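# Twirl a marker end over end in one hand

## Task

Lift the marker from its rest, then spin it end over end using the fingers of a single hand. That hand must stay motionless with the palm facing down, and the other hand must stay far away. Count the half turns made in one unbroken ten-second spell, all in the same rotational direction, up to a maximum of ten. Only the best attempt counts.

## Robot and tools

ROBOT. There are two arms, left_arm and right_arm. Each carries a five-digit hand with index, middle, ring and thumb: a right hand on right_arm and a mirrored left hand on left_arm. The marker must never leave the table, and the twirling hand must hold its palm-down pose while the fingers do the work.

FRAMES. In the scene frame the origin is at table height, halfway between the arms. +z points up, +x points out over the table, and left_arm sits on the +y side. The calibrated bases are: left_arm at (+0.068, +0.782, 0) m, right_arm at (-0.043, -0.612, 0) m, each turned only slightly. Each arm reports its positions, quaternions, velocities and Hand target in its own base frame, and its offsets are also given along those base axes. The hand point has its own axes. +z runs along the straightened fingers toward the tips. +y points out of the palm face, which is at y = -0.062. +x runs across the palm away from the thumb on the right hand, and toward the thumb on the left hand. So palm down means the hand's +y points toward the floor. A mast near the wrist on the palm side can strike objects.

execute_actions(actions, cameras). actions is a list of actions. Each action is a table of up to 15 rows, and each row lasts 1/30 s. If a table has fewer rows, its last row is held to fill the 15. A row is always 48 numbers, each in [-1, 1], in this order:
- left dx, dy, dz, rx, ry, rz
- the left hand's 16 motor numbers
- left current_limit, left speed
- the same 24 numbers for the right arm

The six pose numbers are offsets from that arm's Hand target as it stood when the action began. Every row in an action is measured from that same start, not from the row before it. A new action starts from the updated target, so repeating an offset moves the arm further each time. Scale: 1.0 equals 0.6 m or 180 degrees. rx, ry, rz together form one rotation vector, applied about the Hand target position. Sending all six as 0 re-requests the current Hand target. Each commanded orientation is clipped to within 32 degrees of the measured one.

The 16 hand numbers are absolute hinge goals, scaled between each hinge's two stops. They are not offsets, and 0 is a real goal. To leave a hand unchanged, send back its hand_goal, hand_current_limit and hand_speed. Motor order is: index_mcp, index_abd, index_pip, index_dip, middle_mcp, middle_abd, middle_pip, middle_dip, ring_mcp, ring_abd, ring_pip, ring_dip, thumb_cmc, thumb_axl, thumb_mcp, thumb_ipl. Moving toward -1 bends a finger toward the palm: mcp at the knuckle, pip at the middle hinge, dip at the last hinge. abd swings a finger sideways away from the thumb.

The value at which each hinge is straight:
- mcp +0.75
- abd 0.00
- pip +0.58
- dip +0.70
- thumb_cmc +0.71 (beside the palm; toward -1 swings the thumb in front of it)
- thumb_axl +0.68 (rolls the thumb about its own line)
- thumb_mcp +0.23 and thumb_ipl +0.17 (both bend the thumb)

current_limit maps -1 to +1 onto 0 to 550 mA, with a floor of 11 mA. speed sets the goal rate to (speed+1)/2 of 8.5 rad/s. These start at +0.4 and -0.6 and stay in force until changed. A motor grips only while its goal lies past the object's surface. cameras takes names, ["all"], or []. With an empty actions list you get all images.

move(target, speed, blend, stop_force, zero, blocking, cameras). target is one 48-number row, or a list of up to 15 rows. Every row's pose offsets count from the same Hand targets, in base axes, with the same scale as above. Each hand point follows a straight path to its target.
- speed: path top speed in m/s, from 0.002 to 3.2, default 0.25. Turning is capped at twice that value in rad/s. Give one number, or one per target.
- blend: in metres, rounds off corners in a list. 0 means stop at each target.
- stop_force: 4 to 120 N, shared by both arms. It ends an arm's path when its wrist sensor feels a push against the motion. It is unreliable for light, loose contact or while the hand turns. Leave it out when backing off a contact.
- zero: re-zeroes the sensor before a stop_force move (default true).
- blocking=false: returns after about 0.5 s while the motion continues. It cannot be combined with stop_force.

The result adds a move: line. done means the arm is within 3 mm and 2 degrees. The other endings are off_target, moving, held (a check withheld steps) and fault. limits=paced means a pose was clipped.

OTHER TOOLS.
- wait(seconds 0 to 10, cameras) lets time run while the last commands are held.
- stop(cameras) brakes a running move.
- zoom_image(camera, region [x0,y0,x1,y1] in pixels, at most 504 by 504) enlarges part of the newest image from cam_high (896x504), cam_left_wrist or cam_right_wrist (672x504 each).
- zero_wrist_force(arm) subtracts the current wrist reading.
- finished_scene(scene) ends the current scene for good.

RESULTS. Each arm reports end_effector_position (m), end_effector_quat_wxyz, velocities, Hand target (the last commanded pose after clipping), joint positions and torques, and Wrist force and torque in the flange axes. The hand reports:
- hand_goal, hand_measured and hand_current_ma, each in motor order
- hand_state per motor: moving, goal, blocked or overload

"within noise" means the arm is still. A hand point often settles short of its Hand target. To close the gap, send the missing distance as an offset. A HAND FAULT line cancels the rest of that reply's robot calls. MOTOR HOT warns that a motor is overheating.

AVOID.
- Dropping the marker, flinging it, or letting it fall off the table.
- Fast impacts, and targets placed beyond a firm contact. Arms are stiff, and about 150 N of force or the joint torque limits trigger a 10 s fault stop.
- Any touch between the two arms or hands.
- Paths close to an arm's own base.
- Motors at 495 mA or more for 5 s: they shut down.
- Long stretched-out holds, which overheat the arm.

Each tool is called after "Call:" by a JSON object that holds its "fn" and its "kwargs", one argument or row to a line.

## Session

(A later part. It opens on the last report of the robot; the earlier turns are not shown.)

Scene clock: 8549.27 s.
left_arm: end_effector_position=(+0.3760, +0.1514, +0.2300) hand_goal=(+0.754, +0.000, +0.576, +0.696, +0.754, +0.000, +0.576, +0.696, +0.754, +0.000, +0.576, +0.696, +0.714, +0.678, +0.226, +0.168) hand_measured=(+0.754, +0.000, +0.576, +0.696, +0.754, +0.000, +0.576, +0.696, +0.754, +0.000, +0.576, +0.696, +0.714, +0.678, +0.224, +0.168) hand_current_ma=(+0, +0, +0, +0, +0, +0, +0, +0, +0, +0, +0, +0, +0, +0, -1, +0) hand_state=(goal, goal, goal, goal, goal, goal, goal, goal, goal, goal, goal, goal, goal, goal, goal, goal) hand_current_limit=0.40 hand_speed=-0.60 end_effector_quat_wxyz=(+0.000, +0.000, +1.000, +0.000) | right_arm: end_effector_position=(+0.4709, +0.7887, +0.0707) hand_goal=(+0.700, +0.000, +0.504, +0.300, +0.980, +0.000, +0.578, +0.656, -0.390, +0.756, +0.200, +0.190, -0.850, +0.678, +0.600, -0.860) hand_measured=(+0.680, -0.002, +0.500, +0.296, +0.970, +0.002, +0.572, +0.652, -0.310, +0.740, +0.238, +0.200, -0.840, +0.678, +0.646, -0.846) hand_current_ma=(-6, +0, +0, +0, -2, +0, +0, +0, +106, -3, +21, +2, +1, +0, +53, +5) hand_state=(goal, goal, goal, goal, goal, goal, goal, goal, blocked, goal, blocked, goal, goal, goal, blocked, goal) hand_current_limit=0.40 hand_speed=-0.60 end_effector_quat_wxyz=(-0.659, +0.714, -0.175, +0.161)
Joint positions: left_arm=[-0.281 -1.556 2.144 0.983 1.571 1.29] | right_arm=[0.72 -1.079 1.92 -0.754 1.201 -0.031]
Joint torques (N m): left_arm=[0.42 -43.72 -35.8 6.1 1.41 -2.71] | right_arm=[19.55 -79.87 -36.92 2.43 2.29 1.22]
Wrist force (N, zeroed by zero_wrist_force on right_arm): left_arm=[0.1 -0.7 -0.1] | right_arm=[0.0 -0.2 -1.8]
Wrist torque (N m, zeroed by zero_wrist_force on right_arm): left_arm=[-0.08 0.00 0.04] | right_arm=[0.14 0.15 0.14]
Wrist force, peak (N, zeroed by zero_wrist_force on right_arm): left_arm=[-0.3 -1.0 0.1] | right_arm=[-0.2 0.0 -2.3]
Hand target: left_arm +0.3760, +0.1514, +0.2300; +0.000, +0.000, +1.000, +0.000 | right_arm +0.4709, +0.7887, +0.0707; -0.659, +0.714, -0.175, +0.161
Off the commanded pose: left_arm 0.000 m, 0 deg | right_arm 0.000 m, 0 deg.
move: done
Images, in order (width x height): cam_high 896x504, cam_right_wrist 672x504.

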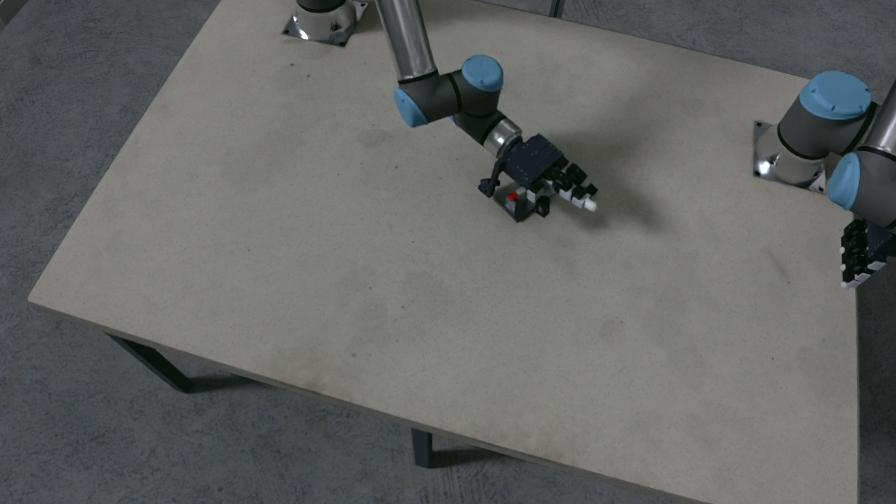

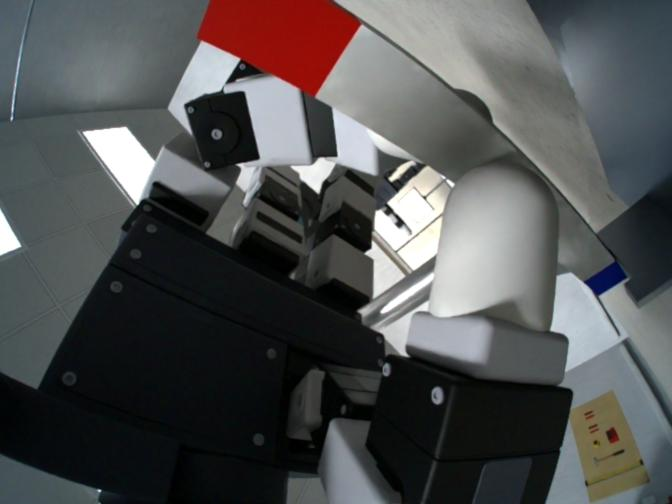

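Call:
{"fn": "move", "kwargs": {
  "target": [
    [0,0,0,0,0,0,0.754,0,0.576,0.696,0.754,0,0.576,0.696,0.754,0,0.576,0.696,0.714,0.678,0.226,0.168,0.4,-0.6,0.001,-0.003,-0.0153,0,0,0,0.7,0,0.504,0.3,0.98,0,0.577,0.656,-0.39,0.755,0.20,0.19,-0.851,0.677,0.60,-0.86,0.4,-0.6]
  ],
  "speed": 0.015,
  "stop_force": 4,
  "cameras": ["cam_right_wrist","cam_high"]
}}

Call:
{"fn": "zoom_image", "kwargs": {
  "camera": "cam_high",
  "region": [490, 140, 590, 240]
}}

Call:
{"fn": "zoom_image", "kwargs": {
  "camera": "cam_right_wrist",
  "region": [540, 190, 672, 370]
}}

Scene clock: 8561.50 s.
left_arm: end_effector_position=(+0.3760, +0.1514, +0.2300) hand_goal=(+0.754, +0.000, +0.576, +0.696, +0.754, +0.000, +0.576, +0.696, +0.754, +0.000, +0.576, +0.696, +0.714, +0.678, +0.226, +0.168) hand_measured=(+0.754, +0.000, +0.576, +0.696, +0.754, +0.000, +0.576, +0.696, +0.754, +0.000, +0.576, +0.696, +0.714, +0.678, +0.224, +0.168) hand_current_ma=(+0, +0, +0, +0, +0, +0, +0, +0, +0, +0, +0, +0, +0, +0, -1, +0) hand_state=(goal, goal, goal, goal, goal, goal, goal, goal, goal, goal, goal, goal, goal, goal, goal, goal) hand_current_limit=0.40 hand_speed=-0.60 end_effector_quat_wxyz=(+0.000, +0.000, +1.000, +0.000) | right_arm: end_effector_position=(+0.4715, +0.7869, +0.0615) hand_goal=(+0.700, +0.000, +0.504, +0.300, +0.980, +0.000, +0.578, +0.656, -0.390, +0.756, +0.200, +0.190, -0.850, +0.678, +0.600, -0.860) hand_measured=(+0.680, -0.002, +0.500, +0.296, +0.970, +0.002, +0.572, +0.652, -0.310, +0.742, +0.238, +0.200, -0.840, +0.678, +0.646, -0.846) hand_current_ma=(-6, +0, +0, +0, -2, +0, +0, +0, +104, -2, +21, +2, +1, +0, +53, +5) hand_state=(goal, goal, goal, goal, goal, goal, goal, goal, blocked, goal, blocked, goal, goal, goal, blocked, goal) hand_current_limit=0.40 hand_speed=-0.60 end_effector_quat_wxyz=(-0.659, +0.714, -0.175, +0.161)
Joint positions: left_arm=[-0.281 -1.556 2.144 0.983 1.571 1.29] | right_arm=[0.718 -1.068 1.926 -0.77 1.198 -0.031]
Joint torques (N m): left_arm=[-0.46 -43.31 -35.37 6.05 1.66 -2.5] | right_arm=[2.44 -77.59 -35.68 2.36 2.09 -2.33]
Wrist force (N, zeroed by zero_wrist_force on right_arm): left_arm=[0.1 -0.3 -0.2] | right_arm=[0.0 -1.2 -2.1]
Wrist torque (N m, zeroed by zero_wrist_force on right_arm): left_arm=[-0.03 0.00 0.04] | right_arm=[0.13 0.17 0.11]
Wrist force, peak (N, zeroed by zero_wrist_force on right_arm): left_arm=[-0.3 -0.9 -0.1] | right_arm=[0.2 -2.4 -2.7]
Hand target: left_arm +0.3760, +0.1514, +0.2300; +0.000, +0.000, +1.000, +0.000 | right_arm +0.4715, +0.7869, +0.0615; -0.659, +0.714, -0.175, +0.161
Off the commanded pose: left_arm 0.000 m, 0 deg | right_arm 0.000 m, 0 deg.
move: done
Images, in order (width x height): cam_high 896x504, cam_right_wrist 672x504.

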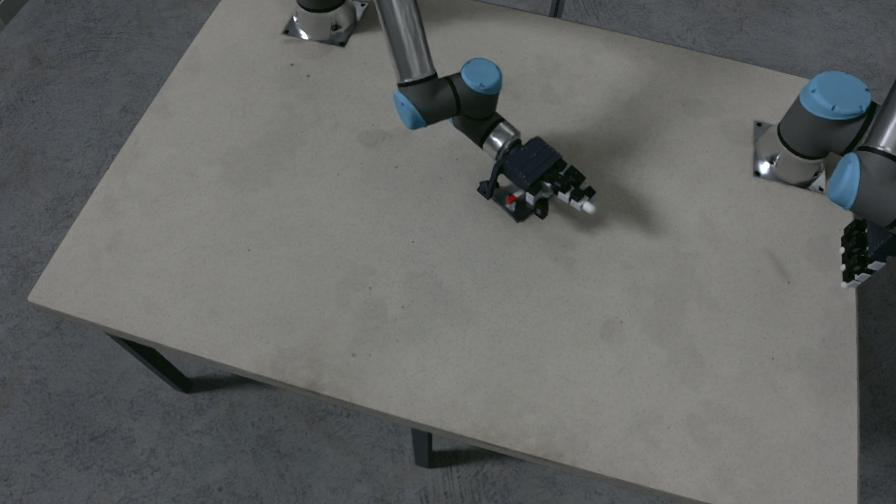

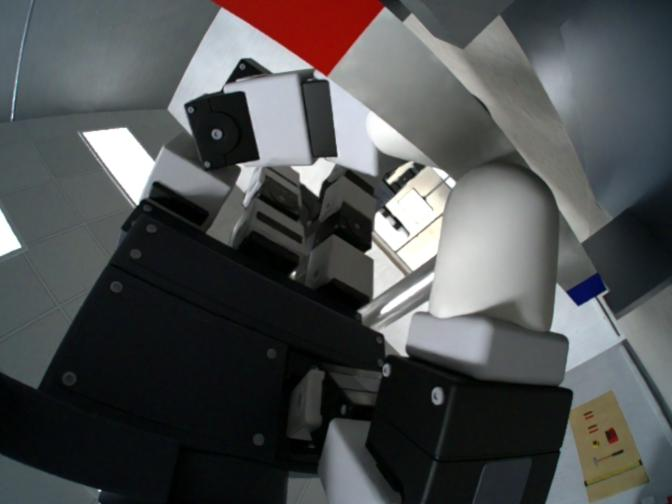

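Scaled by 5.040 from the camera's 896x504 image, which has a finer 1280x720 frame.

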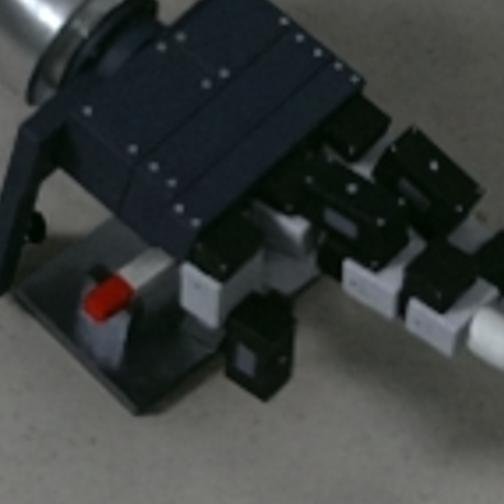

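Scaled by 2.800 from the camera's 672x504 image, which has a finer 960x720 frame.

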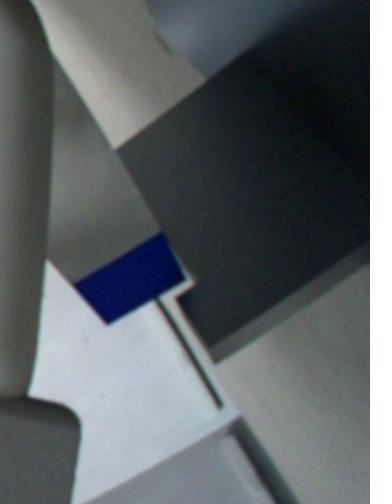

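Call:
{"fn": "execute_actions", "kwargs": {
  "actions": []
}}

Scene clock: 8598.00 s.
left_arm: end_effector_position=(+0.3760, +0.1514, +0.2300) hand_goal=(+0.754, +0.000, +0.576, +0.696, +0.754, +0.000, +0.576, +0.696, +0.754, +0.000, +0.576, +0.696, +0.714, +0.678, +0.226, +0.168) hand_measured=(+0.754, +0.000, +0.576, +0.696, +0.754, +0.000, +0.576, +0.696, +0.754, +0.000, +0.576, +0.696, +0.714, +0.678, +0.224, +0.168) hand_current_ma=(+0, +0, +0, +0, +0, +0, +0, +0, +0, +0, +0, +0, +0, +0, -1, +0) hand_state=(goal, goal, goal, goal, goal, goal, goal, goal, goal, goal, goal, goal, goal, goal, goal, goal) hand_current_limit=0.40 hand_speed=-0.60 end_effector_quat_wxyz=(+0.000, +0.000, +1.000, +0.000) | right_arm: end_effector_position=(+0.4715, +0.7869, +0.0615) hand_goal=(+0.700, +0.000, +0.504, +0.300, +0.980, +0.000, +0.578, +0.656, -0.390, +0.756, +0.200, +0.190, -0.850, +0.678, +0.600, -0.860) hand_measured=(+0.680, -0.002, +0.500, +0.296, +0.970, +0.002, +0.572, +0.652, -0.310, +0.742, +0.238, +0.200, -0.840, +0.678, +0.646, -0.846) hand_current_ma=(-6, +0, +0, +0, -2, +0, +0, +0, +104, -2, +21, +2, +1, +0, +53, +5) hand_state=(goal, goal, goal, goal, goal, goal, goal, goal, blocked, goal, blocked, goal, goal, goal, blocked, goal) hand_current_limit=0.40 hand_speed=-0.60 end_effector_quat_wxyz=(-0.659, +0.714, -0.175, +0.161)
Joint positions: left_arm=[-0.281 -1.556 2.144 0.983 1.571 1.29] | right_arm=[0.718 -1.068 1.926 -0.77 1.198 -0.031]
Joint velocities: within noise
Joint torques (N m): left_arm=[-1.46 -42.22 -35.11 6.05 1.55 -2.55] | right_arm=[15.95 -79.55 -35.2 1.89 2.41 -1.68]
Wrist force (N, zeroed by zero_wrist_force on right_arm): left_arm=[0.0 -0.7 -0.2] | right_arm=[0.2 -1.2 -1.9]
Wrist torque (N m, zeroed by zero_wrist_force on right_arm): left_arm=[-0.08 0.01 0.04] | right_arm=[0.11 0.13 0.13]
Wrist force, peak (N, zeroed by zero_wrist_force on right_arm): left_arm=[-0.2 -0.8 -0.3] | right_arm=[0.2 -1.4 -2.4]
Hand target: left_arm +0.3760, +0.1514, +0.2300; +0.000, +0.000, +1.000, +0.000 | right_arm +0.4715, +0.7869, +0.0615; -0.659, +0.714, -0.175, +0.161
Off the commanded pose: left_arm 0.000 m, 0 deg | right_arm 0.000 m, 0 deg.

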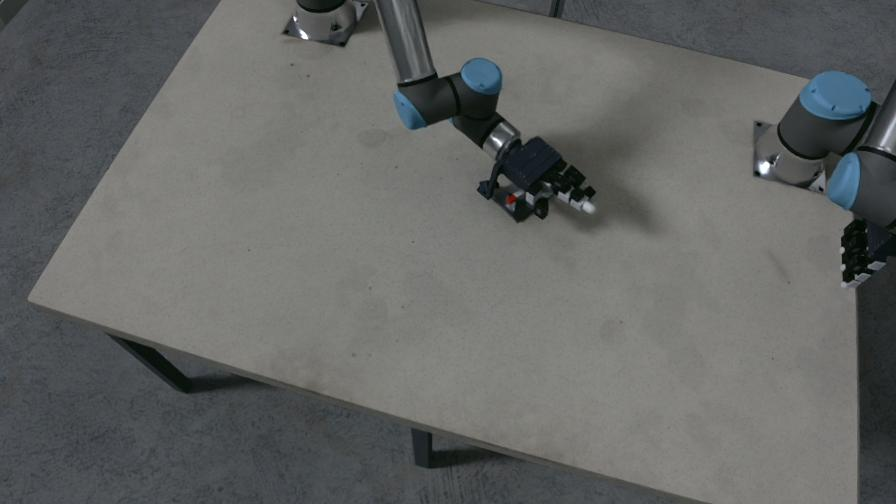

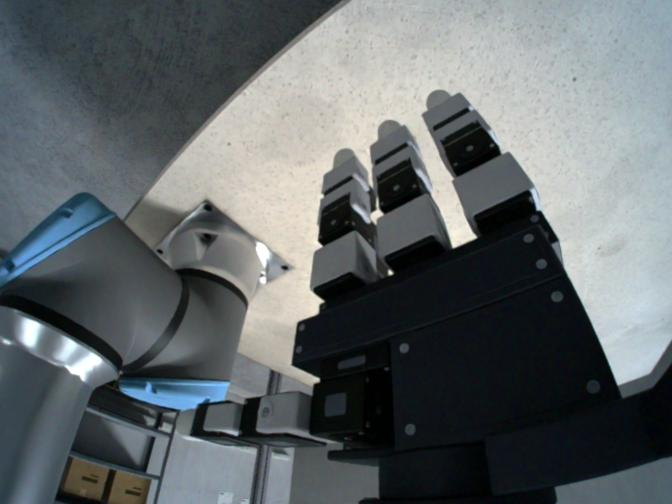

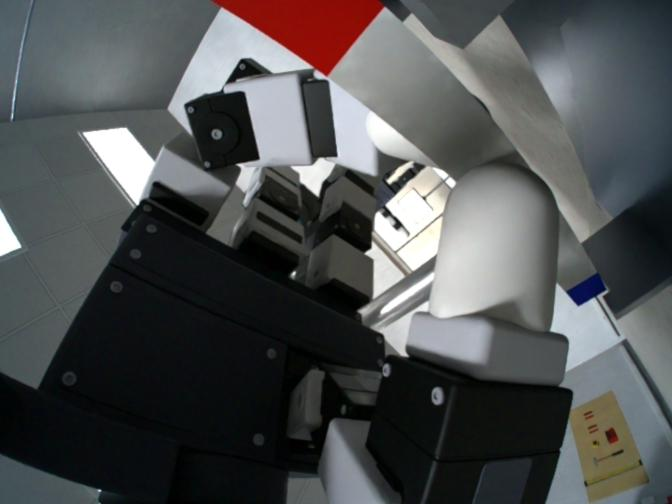

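Call:
{"fn": "execute_actions", "kwargs": {
  "actions": [
    [[0,0,0,0,0,0,0.754,0,0.576,0.696,0.754,0,0.576,0.696,0.754,0,0.576,0.696,0.714,0.678,0.226,0.168,0.4,-0.6,0,0,0,0,0,0,0.70,0.0,0.504,0.30,0.98,0.0,0.577,0.656,-0.30,0.755,0.24,0.205,-0.851,0.677,0.66,-0.86,0.4,-0.95]],
    [[0,0,0,0,0,0,0.754,0,0.576,0.696,0.754,0,0.576,0.696,0.754,0,0.576,0.696,0.714,0.678,0.226,0.168,0.4,-0.6,0,0,0,0,0,0,0.70,0.0,0.504,0.30,0.98,0.0,0.577,0.656,-0.26,0.755,0.25,0.21,-0.850,0.677,0.69,-0.86,0.4,-0.95]]
  ],
  "cameras": ["cam_right_wrist","cam_high"]
}}

Call:
{"fn": "zoom_image", "kwargs": {
  "camera": "cam_right_wrist",
  "region": [420, 150, 672, 402]
}}

Call:
{"fn": "zoom_image", "kwargs": {
  "camera": "cam_high",
  "region": [460, 130, 610, 230]
}}

Scene clock: 8606.00 s.
left_arm: end_effector_position=(+0.3760, +0.1514, +0.2300) hand_goal=(+0.754, +0.000, +0.576, +0.696, +0.754, +0.000, +0.576, +0.696, +0.754, +0.000, +0.576, +0.696, +0.714, +0.678, +0.226, +0.168) hand_measured=(+0.754, +0.000, +0.576, +0.696, +0.754, +0.000, +0.576, +0.696, +0.754, +0.000, +0.576, +0.696, +0.714, +0.678, +0.224, +0.168) hand_current_ma=(+0, +0, +0, +0, +0, +0, +0, +0, +0, +0, +0, +0, +0, +0, -1, +0) hand_state=(goal, goal, goal, goal, goal, goal, goal, goal, goal, goal, goal, goal, goal, goal, goal, goal) hand_current_limit=0.40 hand_speed=-0.60 end_effector_quat_wxyz=(+0.000, +0.000, +1.000, +0.000) | right_arm: end_effector_position=(+0.4715, +0.7869, +0.0615) hand_goal=(+0.700, +0.000, +0.504, +0.300, +0.980, +0.000, +0.578, +0.656, -0.260, +0.756, +0.250, +0.210, -0.850, +0.678, +0.690, -0.860) hand_measured=(+0.680, -0.002, +0.500, +0.296, +0.970, +0.002, +0.572, +0.652, -0.266, +0.746, +0.248, +0.208, -0.842, +0.678, +0.684, -0.856) hand_current_ma=(-6, +0, +0, +0, -2, +0, +0, +0, -1, -1, +0, +0, +1, +0, -1, +0) hand_state=(goal, goal, goal, goal, goal, goal, goal, goal, goal, goal, goal, goal, goal, goal, goal, goal) hand_current_limit=0.40 hand_speed=-0.95 end_effector_quat_wxyz=(-0.659, +0.714, -0.174, +0.161)
Joint positions: left_arm=[-0.281 -1.556 2.144 0.983 1.571 1.29] | right_arm=[0.718 -1.068 1.926 -0.77 1.198 -0.031]
Joint torques (N m): left_arm=[-0.18 -43.81 -35.27 6.12 1.53 -2.61] | right_arm=[16.72 -76.6 -33.02 0.96 2.37 -1.22]
Wrist force (N, zeroed by zero_wrist_force on right_arm): left_arm=[0.0 -0.5 -0.2] | right_arm=[0.0 -0.2 -2.0]
Wrist torque (N m, zeroed by zero_wrist_force on right_arm): left_arm=[-0.06 0.01 0.04] | right_arm=[0.18 0.16 0.14]
Wrist force, peak (N, zeroed by zero_wrist_force on right_arm): left_arm=[-0.3 -0.9 0.1] | right_arm=[0.6 -1.9 -2.2]
Hand target: left_arm +0.3760, +0.1514, +0.2300; +0.000, +0.000, +1.000, +0.000 | right_arm +0.4715, +0.7869, +0.0615; -0.659, +0.714, -0.175, +0.161
Off the commanded pose: left_arm 0.000 m, 0 deg | right_arm 0.000 m, 0 deg.
Images, in order (width x height): cam_high 896x504, cam_right_wrist 672x504.

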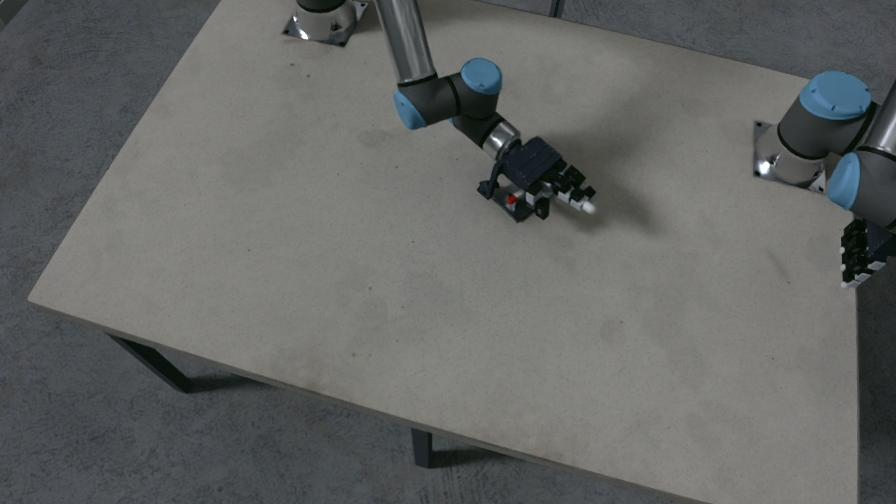

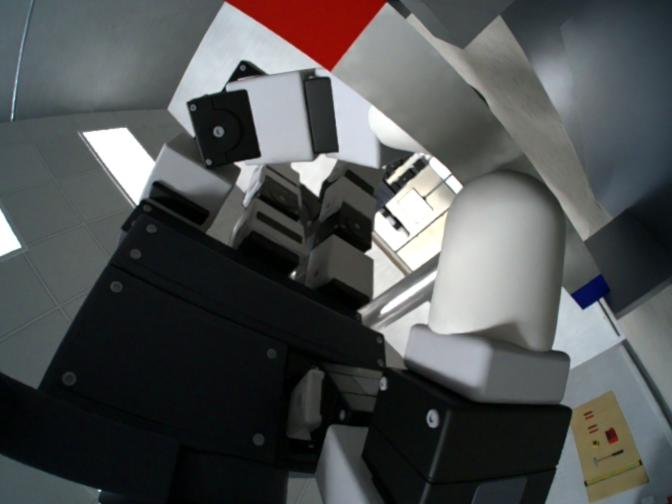

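Scaled by 2.000 from the camera's 672x504 image, which has a finer 960x720 frame.

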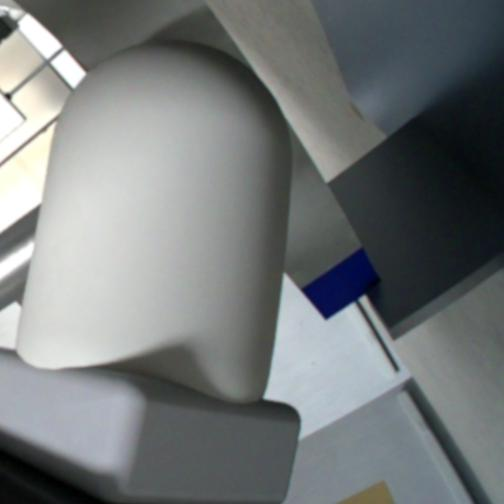

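Scaled by 3.360 from the camera's 896x504 image, which has a finer 1280x720 frame.

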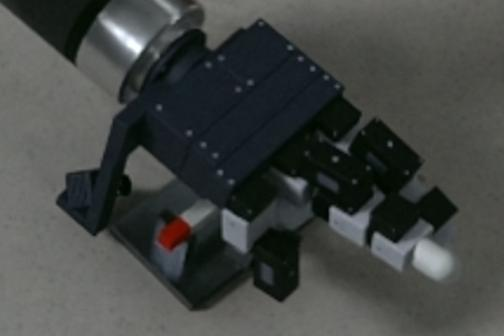

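Call:
{"fn": "execute_actions", "kwargs": {
  "actions": [
    [[0,0,0,0,0,0,0.754,0,0.576,0.696,0.754,0,0.576,0.696,0.754,0,0.576,0.696,0.714,0.678,0.226,0.168,0.4,-0.6,0,0,0,0,0,0,0.70,0.0,0.504,0.30,0.98,0.0,0.577,0.656,-0.17,0.76,0.28,0.24,-0.848,0.677,0.75,-0.86,0.4,-0.90]],
    [[0,0,0,0,0,0,0.754,0,0.576,0.696,0.754,0,0.576,0.696,0.754,0,0.576,0.696,0.714,0.678,0.226,0.168,0.4,-0.6,0,0,0,0,0,0,0.70,0.0,0.504,0.30,0.98,0.0,0.577,0.656,-0.17,0.76,0.28,0.24,-0.848,0.677,0.75,-0.86,0.4,-0.90]]
  ],
  "cameras": ["cam_right_wrist","cam_high"]
}}

Call:
{"fn": "zoom_image", "kwargs": {
  "camera": "cam_right_wrist",
  "region": [420, 150, 672, 402]
}}

Call:
{"fn": "zoom_image", "kwargs": {
  "camera": "cam_high",
  "region": [460, 130, 610, 230]
}}

Scene clock: 8618.93 s.
left_arm: end_effector_position=(+0.3760, +0.1514, +0.2300) hand_goal=(+0.754, +0.000, +0.576, +0.696, +0.754, +0.000, +0.576, +0.696, +0.754, +0.000, +0.576, +0.696, +0.714, +0.678, +0.226, +0.168) hand_measured=(+0.754, +0.000, +0.576, +0.696, +0.754, +0.000, +0.576, +0.696, +0.754, +0.000, +0.576, +0.696, +0.714, +0.678, +0.224, +0.168) hand_current_ma=(+0, +0, +0, +0, +0, +0, +0, +0, +0, +0, +0, +0, +0, +0, -1, +0) hand_state=(goal, goal, goal, goal, goal, goal, goal, goal, goal, goal, goal, goal, goal, goal, goal, goal) hand_current_limit=0.40 hand_speed=-0.60 end_effector_quat_wxyz=(+0.000, +0.000, +1.000, +0.000) | right_arm: end_effector_position=(+0.4715, +0.7869, +0.0615) hand_goal=(+0.700, +0.000, +0.504, +0.300, +0.980, +0.000, +0.578, +0.656, -0.170, +0.760, +0.280, +0.240, -0.848, +0.678, +0.750, -0.860) hand_measured=(+0.680, -0.002, +0.500, +0.296, +0.970, +0.002, +0.572, +0.652, -0.178, +0.750, +0.278, +0.238, -0.842, +0.678, +0.744, -0.856) hand_current_ma=(-6, +0, +0, +0, -2, +0, +0, +0, -1, -1, +0, +0, +0, +0, -1, +0) hand_state=(goal, goal, goal, goal, goal, goal, goal, goal, goal, goal, goal, goal, goal, goal, goal, goal) hand_current_limit=0.40 hand_speed=-0.90 end_effector_quat_wxyz=(-0.659, +0.714, -0.174, +0.161)
Joint positions: left_arm=[-0.281 -1.556 2.144 0.983 1.571 1.29] | right_arm=[0.718 -1.068 1.926 -0.77 1.198 -0.031]
Joint torques (N m): left_arm=[0.17 -44.27 -35.51 5.96 1.8 -2.47] | right_arm=[17.99 -71.56 -24.58 0.36 2.39 -0.58]
Wrist force (N, zeroed by zero_wrist_force on right_arm): left_arm=[0.1 -0.8 0.2] | right_arm=[-0.1 -0.2 -2.0]
Wrist torque (N m, zeroed by zero_wrist_force on right_arm): left_arm=[-0.13 0.01 0.05] | right_arm=[0.18 0.17 0.14]
Wrist force, peak (N, zeroed by zero_wrist_force on right_arm): left_arm=[-0.3 -0.9 -0.2] | right_arm=[0.1 -0.6 -2.2]
Hand target: left_arm +0.3760, +0.1514, +0.2300; +0.000, +0.000, +1.000, +0.000 | right_arm +0.4715, +0.7869, +0.0615; -0.659, +0.714, -0.175, +0.161
Off the commanded pose: left_arm 0.000 m, 0 deg | right_arm 0.000 m, 0 deg.
Images, in order (width x height): cam_high 896x504, cam_right_wrist 672x504.

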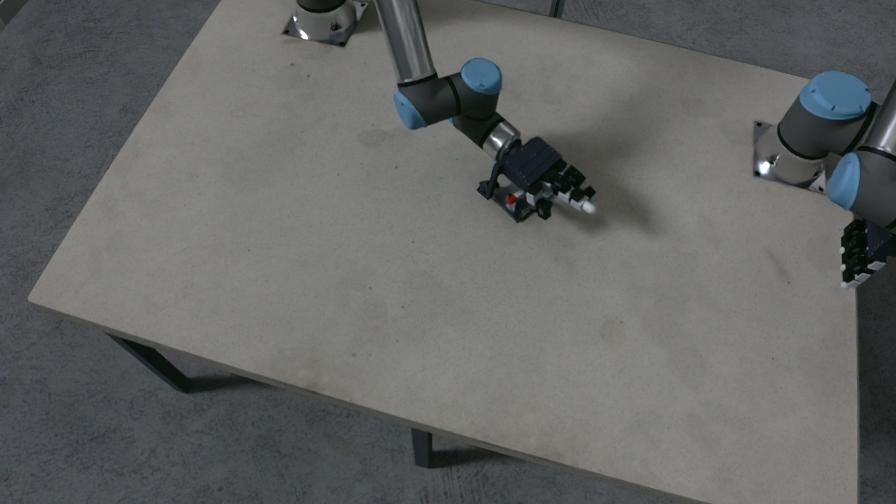

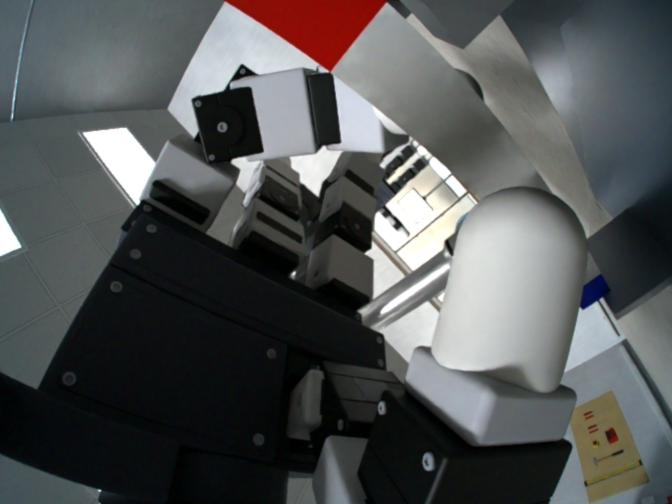

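Scaled by 2.000 from the camera's 672x504 image, which has a finer 960x720 frame.

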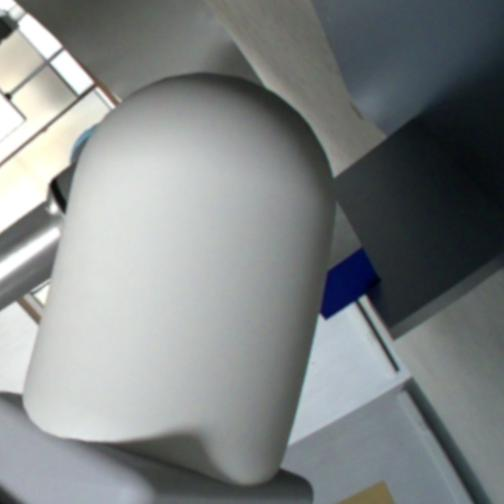

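Scaled by 3.360 from the camera's 896x504 image, which has a finer 1280x720 frame.

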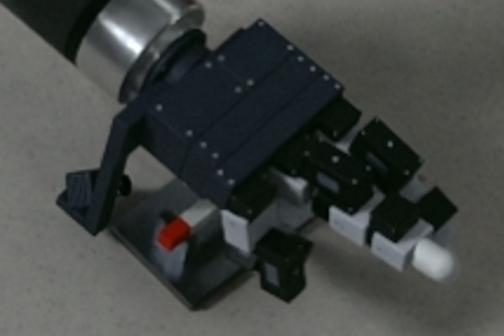

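Call:
{"fn": "move", "kwargs": {
  "target": [0,0,0,0,0,0,0.754,0,0.576,0.696,0.754,0,0.576,0.696,0.754,0,0.576,0.696,0.714,0.678,0.226,0.168,0.4,-0.6,-0.01517,0.01933,-0.00483,0,0,-0.0389,0.70,0.0,0.504,0.30,0.98,0.0,0.577,0.656,-0.17,0.76,0.28,0.24,-0.848,0.677,0.75,-0.86,0.4,-0.90],
  "speed": 0.03,
  "stop_force": 5,
  "cameras": ["cam_right_wrist","cam_high"]
}}

Call:
{"fn": "zoom_image", "kwargs": {
  "camera": "cam_right_wrist",
  "region": [340, 100, 672, 352]
}}

Call:
{"fn": "zoom_image", "kwargs": {
  "camera": "cam_high",
  "region": [460, 130, 610, 230]
}}

Scene clock: 8664.67 s.
left_arm: end_effector_position=(+0.3760, +0.1514, +0.2300) hand_goal=(+0.754, +0.000, +0.576, +0.696, +0.754, +0.000, +0.576, +0.696, +0.754, +0.000, +0.576, +0.696, +0.714, +0.678, +0.226, +0.168) hand_measured=(+0.754, +0.000, +0.576, +0.696, +0.754, +0.000, +0.576, +0.696, +0.754, +0.000, +0.576, +0.696, +0.714, +0.678, +0.224, +0.168) hand_current_ma=(+0, +0, +0, +0, +0, +0, +0, +0, +0, +0, +0, +0, +0, +0, -1, +0) hand_state=(goal, goal, goal, goal, goal, goal, goal, goal, goal, goal, goal, goal, goal, goal, goal, goal) hand_current_limit=0.40 hand_speed=-0.60 end_effector_quat_wxyz=(+0.000, +0.000, +1.000, +0.000) | right_arm: end_effector_position=(+0.4624, +0.7985, +0.0586) hand_goal=(+0.700, +0.000, +0.504, +0.300, +0.980, +0.000, +0.578, +0.656, -0.170, +0.760, +0.280, +0.240, -0.848, +0.678, +0.750, -0.860) hand_measured=(+0.680, -0.002, +0.500, +0.296, +0.970, +0.002, +0.572, +0.652, -0.178, +0.750, +0.278, +0.238, -0.842, +0.678, +0.744, -0.856) hand_current_ma=(-6, +0, +0, +0, -2, +0, +0, +0, -1, -1, +0, +0, +0, +0, -1, +0) hand_state=(goal, goal, goal, goal, goal, goal, goal, goal, goal, goal, goal, goal, goal, goal, goal, goal) hand_current_limit=0.40 hand_speed=-0.90 end_effector_quat_wxyz=(-0.647, +0.702, -0.218, +0.200)
Joint positions: left_arm=[-0.281 -1.556 2.144 0.983 1.571 1.29] | right_arm=[0.781 -1.064 1.924 -0.778 1.383 -0.015]
Joint torques (N m): left_arm=[-2.57 -41.49 -35.12 6.07 1.58 -2.32] | right_arm=[-19.55 -74.46 -24.61 -2.37 -3.73 -1.09]
Wrist force (N, zeroed by zero_wrist_force on right_arm): left_arm=[0.0 -0.5 -0.1] | right_arm=[-0.1 0.1 -1.9]
Wrist torque (N m, zeroed by zero_wrist_force on right_arm): left_arm=[-0.07 0.02 0.03] | right_arm=[0.17 0.17 -0.03]
Wrist force, peak (N, zeroed by zero_wrist_force on right_arm): left_arm=[-0.1 -0.8 -0.4] | right_arm=[-0.1 -0.5 -2.2]
Hand target: left_arm +0.3760, +0.1514, +0.2300; +0.000, +0.000, +1.000, +0.000 | right_arm +0.4624, +0.7985, +0.0586; -0.647, +0.702, -0.218, +0.200
Off the commanded pose: left_arm 0.000 m, 0 deg | right_arm 0.000 m, 0 deg.
move: done
Images, in order (width x height): cam_high 896x504, cam_right_wrist 672x504.

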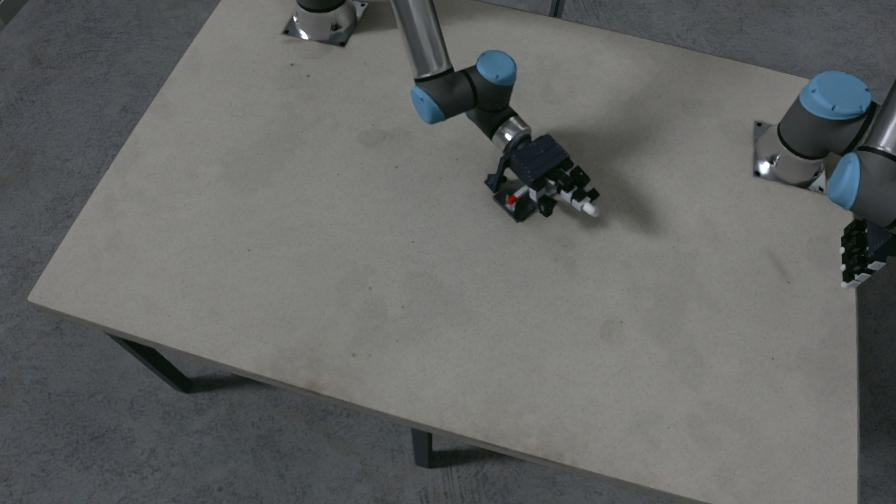

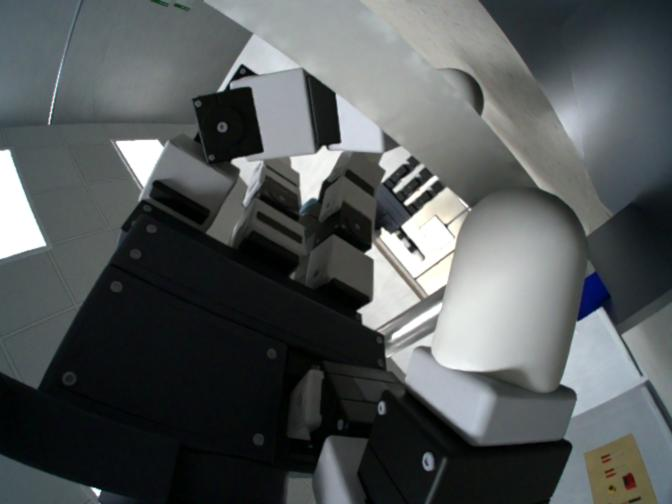

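Scaled by 1.518 from the camera's 672x504 image, which has a finer 960x720 frame.

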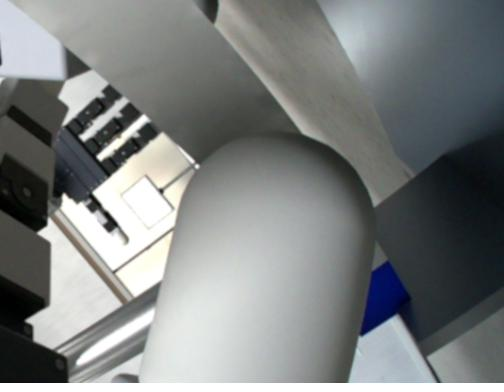

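Scaled by 3.360 from the camera's 896x504 image, which has a finer 1280x720 frame.

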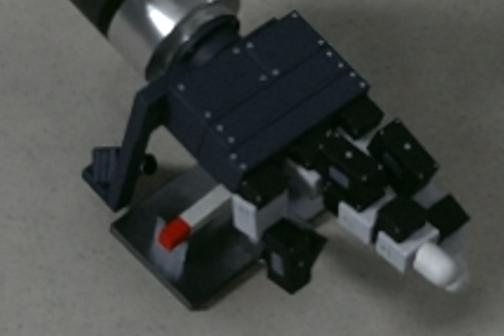

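Call:
{"fn": "execute_actions", "kwargs": {
  "actions": [
    [[0,0,0,0,0,0,0.754,0,0.576,0.696,0.754,0,0.576,0.696,0.754,0,0.576,0.696,0.714,0.678,0.226,0.168,0.4,-0.6,0,0,0,0,0,0,0.70,0.0,0.504,0.30,0.98,0.0,0.577,0.656,-0.26,0.757,0.25,0.22,-0.850,0.677,0.71,-0.86,0.4,-0.93]],
    [[0,0,0,0,0,0,0.754,0,0.576,0.696,0.754,0,0.576,0.696,0.754,0,0.576,0.696,0.714,0.678,0.226,0.168,0.4,-0.6,0,0,0,0,0,0,0.70,0.0,0.504,0.30,0.98,0.0,0.577,0.656,-0.31,0.756,0.23,0.21,-0.850,0.677,0.68,-0.86,0.4,-0.95]]
  ],
  "cameras": ["cam_right_wrist","cam_high"]
}}

Call:
{"fn": "zoom_image", "kwargs": {
  "camera": "cam_high",
  "region": [460, 130, 610, 230]
}}

Scene clock: 8701.87 s.
left_arm: end_effector_position=(+0.3760, +0.1514, +0.2300) hand_goal=(+0.754, +0.000, +0.576, +0.696, +0.754, +0.000, +0.576, +0.696, +0.754, +0.000, +0.576, +0.696, +0.714, +0.678, +0.226, +0.168) hand_measured=(+0.754, +0.000, +0.576, +0.696, +0.754, +0.000, +0.576, +0.696, +0.754, +0.000, +0.576, +0.696, +0.714, +0.678, +0.224, +0.168) hand_current_ma=(+0, +0, +0, +0, +0, +0, +0, +0, +0, +0, +0, +0, +0, +0, -1, +0) hand_state=(goal, goal, goal, goal, goal, goal, goal, goal, goal, goal, goal, goal, goal, goal, goal, goal) hand_current_limit=0.40 hand_speed=-0.60 end_effector_quat_wxyz=(+0.000, +0.000, +1.000, +0.000) | right_arm: end_effector_position=(+0.4624, +0.7985, +0.0586) hand_goal=(+0.700, +0.000, +0.504, +0.300, +0.980, +0.000, +0.578, +0.656, -0.310, +0.756, +0.230, +0.210, -0.850, +0.678, +0.680, -0.860) hand_measured=(+0.680, -0.002, +0.500, +0.296, +0.970, +0.002, +0.572, +0.652, -0.308, +0.750, +0.234, +0.214, -0.844, +0.678, +0.682, -0.856) hand_current_ma=(-6, +0, +0, +0, -2, +0, +0, +0, +0, +0, +0, +0, +1, +0, +0, +0) hand_state=(goal, goal, goal, goal, goal, goal, goal, goal, goal, goal, goal, goal, goal, goal, goal, goal) hand_current_limit=0.40 hand_speed=-0.95 end_effector_quat_wxyz=(-0.647, +0.702, -0.218, +0.200)
Joint positions: left_arm=[-0.281 -1.556 2.144 0.983 1.571 1.29] | right_arm=[0.781 -1.064 1.924 -0.778 1.383 -0.015]
Joint torques (N m): left_arm=[-0.08 -42.48 -35.98 6.39 1.91 -2.53] | right_arm=[-20.4 -79.32 -23.38 0.72 -3.42 -1.18]
Wrist force (N, zeroed by zero_wrist_force on right_arm): left_arm=[0.0 -0.7 -0.1] | right_arm=[-0.1 0.1 -2.0]
Wrist torque (N m, zeroed by zero_wrist_force on right_arm): left_arm=[-0.09 0.01 0.04] | right_arm=[0.15 0.16 -0.02]
Wrist force, peak (N, zeroed by zero_wrist_force on right_arm): left_arm=[0.0 -0.9 -0.2] | right_arm=[-0.3 0.0 -2.1]
Hand target: left_arm +0.3760, +0.1514, +0.2300; +0.000, +0.000, +1.000, +0.000 | right_arm +0.4624, +0.7985, +0.0586; -0.647, +0.702, -0.218, +0.200
Off the commanded pose: left_arm 0.000 m, 0 deg | right_arm 0.000 m, 0 deg.
Images, in order (width x height): cam_high 896x504, cam_right_wrist 672x504.

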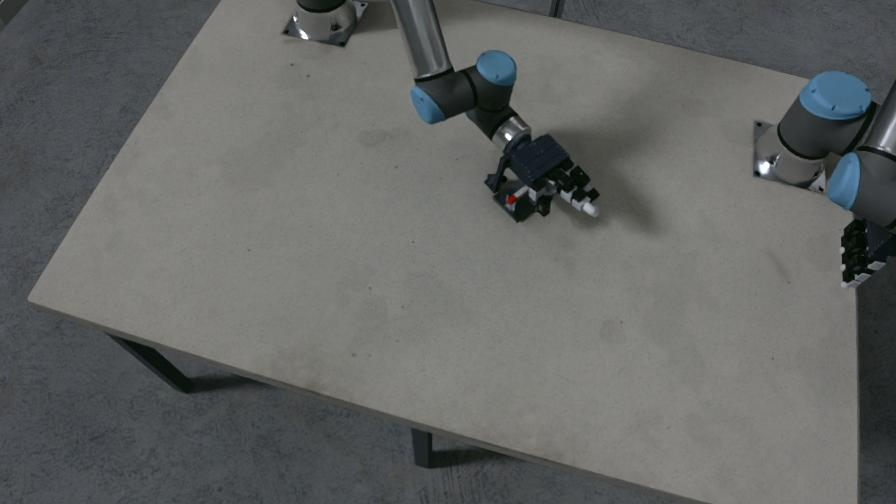

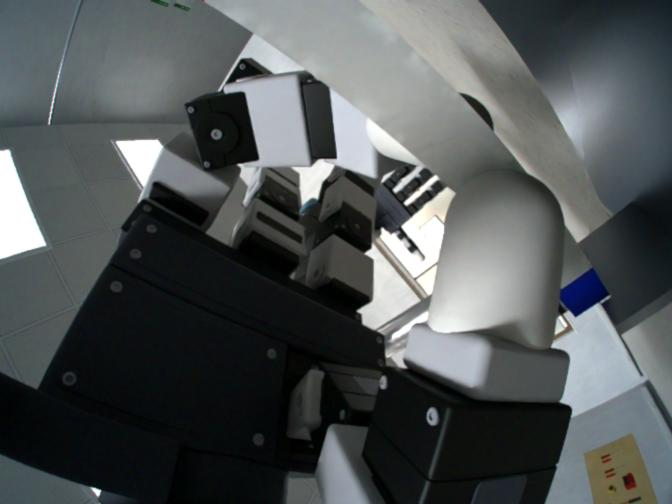

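Scaled by 3.360 from the camera's 896x504 image, which has a finer 1280x720 frame.

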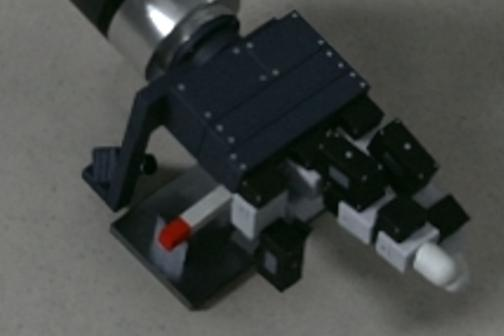

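Call:
{"fn": "execute_actions", "kwargs": {
  "actions": [
    [[0,0,0,0,0,0,0.754,0,0.576,0.696,0.754,0,0.576,0.696,0.754,0,0.576,0.696,0.714,0.678,0.226,0.168,0.4,-0.6,0,0,0,0,0,0,0.70,0.0,0.504,0.30,0.98,0.0,0.577,0.656,-0.34,0.756,0.22,0.20,-0.850,0.677,0.66,-0.86,0.4,-0.96]],
    [[0,0,0,0,0,0,0.754,0,0.576,0.696,0.754,0,0.576,0.696,0.754,0,0.576,0.696,0.714,0.678,0.226,0.168,0.4,-0.6,0,0,0,0,0,0,0.70,0.0,0.504,0.30,0.98,0.0,0.577,0.656,-0.36,0.756,0.21,0.20,-0.850,0.677,0.64,-0.86,0.4,-0.96]]
  ]
}}

Scene clock: 8714.20 s.
left_arm: end_effector_position=(+0.3760, +0.1514, +0.2300) hand_goal=(+0.754, +0.000, +0.576, +0.696, +0.754, +0.000, +0.576, +0.696, +0.754, +0.000, +0.576, +0.696, +0.714, +0.678, +0.226, +0.168) hand_measured=(+0.754, +0.000, +0.576, +0.696, +0.754, +0.000, +0.576, +0.696, +0.754, +0.000, +0.576, +0.696, +0.714, +0.678, +0.224, +0.168) hand_current_ma=(+0, +0, +0, +0, +0, +0, +0, +0, +0, +0, +0, +0, +0, +0, -1, +0) hand_state=(goal, goal, goal, goal, goal, goal, goal, goal, goal, goal, goal, goal, goal, goal, goal, goal) hand_current_limit=0.40 hand_speed=-0.60 end_effector_quat_wxyz=(+0.000, +0.000, +1.000, +0.000) | right_arm: end_effector_position=(+0.4624, +0.7985, +0.0586) hand_goal=(+0.700, +0.000, +0.504, +0.300, +0.980, +0.000, +0.578, +0.656, -0.360, +0.756, +0.210, +0.200, -0.850, +0.678, +0.640, -0.860) hand_measured=(+0.680, -0.002, +0.500, +0.296, +0.970, +0.002, +0.572, +0.652, -0.316, +0.750, +0.228, +0.208, -0.844, +0.678, +0.672, -0.856) hand_current_ma=(-6, +0, +0, +0, -2, +0, +0, +0, +33, +0, +5, +1, +1, +0, +26, +0) hand_state=(goal, goal, goal, goal, goal, goal, goal, goal, blocked, goal, goal, goal, goal, goal, blocked, goal) hand_current_limit=0.40 hand_speed=-0.96 end_effector_quat_wxyz=(-0.647, +0.702, -0.218, +0.200)
Joint positions: left_arm=[-0.281 -1.556 2.144 0.983 1.571 1.29] | right_arm=[0.781 -1.064 1.924 -0.778 1.383 -0.015]
Joint torques (N m): left_arm=[-0.59 -43.1 -35.47 5.9 1.5 -2.63] | right_arm=[-19.42 -78.94 -23.61 0.76 -3.52 -1.16]
Wrist force (N, zeroed by zero_wrist_force on right_arm): left_arm=[-0.1 -0.9 0.1] | right_arm=[0.2 -0.2 -2.0]
Wrist torque (N m, zeroed by zero_wrist_force on right_arm): left_arm=[-0.13 0.03 0.03] | right_arm=[0.14 0.13 -0.01]
Wrist force, peak (N, zeroed by zero_wrist_force on right_arm): left_arm=[-0.2 -1.0 -0.1] | right_arm=[0.3 -0.5 -2.2]
Hand target: left_arm +0.3760, +0.1514, +0.2300; +0.000, +0.000, +1.000, +0.000 | right_arm +0.4624, +0.7985, +0.0586; -0.647, +0.702, -0.218, +0.200
Off the commanded pose: left_arm 0.000 m, 0 deg | right_arm 0.000 m, 0 deg.

Call:
{"fn": "move", "kwargs": {
  "target": [0,0,0,0,0,0,0.754,0,0.576,0.696,0.754,0,0.576,0.696,0.754,0,0.576,0.696,0.714,0.678,0.226,0.168,0.4,-0.6,0,0,0.0167,0,0,0,0.70,0.0,0.504,0.30,0.98,0.0,0.577,0.656,-0.37,0.756,0.21,0.20,-0.850,0.677,0.63,-0.86,0.4,-0.96],
  "speed": 0.02,
  "cameras": ["cam_right_wrist","cam_high"]
}}

Call:
{"fn": "zoom_image", "kwargs": {
  "camera": "cam_high",
  "region": [460, 130, 610, 230]
}}

Scene clock: 8727.87 s.
left_arm: end_effector_position=(+0.3760, +0.1514, +0.2300) hand_goal=(+0.754, +0.000, +0.576, +0.696, +0.754, +0.000, +0.576, +0.696, +0.754, +0.000, +0.576, +0.696, +0.714, +0.678, +0.226, +0.168) hand_measured=(+0.754, +0.000, +0.576, +0.696, +0.754, +0.000, +0.576, +0.696, +0.754, +0.000, +0.576, +0.696, +0.714, +0.678, +0.224, +0.168) hand_current_ma=(+0, +0, +0, +0, +0, +0, +0, +0, +0, +0, +0, +0, +0, +0, -1, +0) hand_state=(goal, goal, goal, goal, goal, goal, goal, goal, goal, goal, goal, goal, goal, goal, goal, goal) hand_current_limit=0.40 hand_speed=-0.60 end_effector_quat_wxyz=(+0.000, +0.000, +1.000, +0.000) | right_arm: end_effector_position=(+0.4624, +0.7985, +0.0688) hand_goal=(+0.700, +0.000, +0.504, +0.300, +0.980, +0.000, +0.578, +0.656, -0.370, +0.756, +0.210, +0.200, -0.850, +0.678, +0.630, -0.860) hand_measured=(+0.680, -0.002, +0.500, +0.296, +0.970, +0.002, +0.572, +0.652, -0.316, +0.742, +0.230, +0.208, -0.844, +0.678, +0.666, -0.856) hand_current_ma=(-6, +0, +0, +0, -2, +0, +0, +0, +50, -2, +6, +1, +1, +0, +32, +1) hand_state=(goal, goal, goal, goal, goal, goal, goal, goal, blocked, goal, goal, goal, goal, goal, blocked, goal) hand_current_limit=0.40 hand_speed=-0.96 end_effector_quat_wxyz=(-0.647, +0.702, -0.218, +0.200)
Joint positions: left_arm=[-0.281 -1.556 2.144 0.983 1.571 1.29] | right_arm=[0.781 -1.077 1.921 -0.761 1.383 -0.015]
Joint torques (N m): left_arm=[-1.35 -42.86 -34.95 5.7 1.53 -2.7] | right_arm=[-20.39 -48.55 -30.6 -4.66 -3.45 -0.94]
Wrist force (N, zeroed by zero_wrist_force on right_arm): left_arm=[-0.2 -0.4 0.1] | right_arm=[-0.1 0.1 -1.7]
Wrist torque (N m, zeroed by zero_wrist_force on right_arm): left_arm=[-0.06 0.04 0.02] | right_arm=[0.12 0.16 -0.02]
Wrist force, peak (N, zeroed by zero_wrist_force on right_arm): left_arm=[-0.3 -0.9 0.0] | right_arm=[0.0 -0.1 -2.4]
Hand target: left_arm +0.3760, +0.1514, +0.2300; +0.000, +0.000, +1.000, +0.000 | right_arm +0.4624, +0.7985, +0.0687; -0.647, +0.702, -0.218, +0.200
Off the commanded pose: left_arm 0.000 m, 0 deg | right_arm 0.000 m, 0 deg.
move: done
Images, in order (width x height): cam_high 896x504, cam_right_wrist 672x504.

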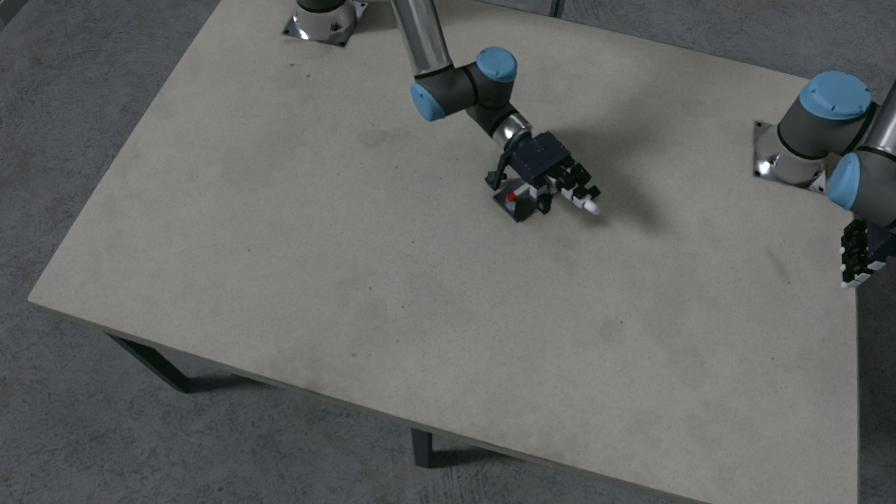

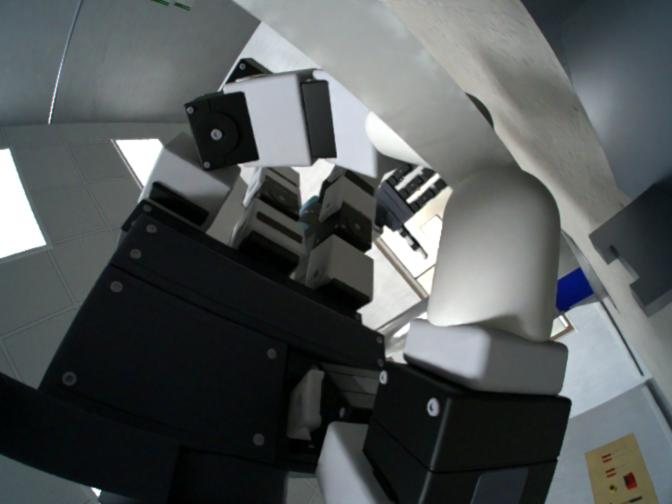

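Scaled by 3.360 from the camera's 896x504 image, which has a finer 1280x720 frame.

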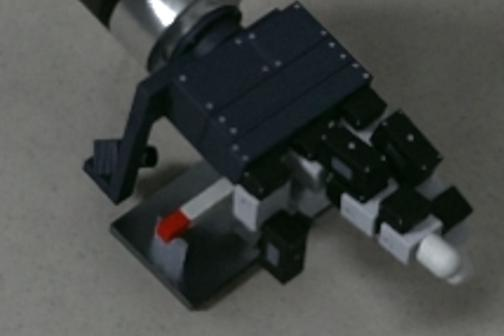

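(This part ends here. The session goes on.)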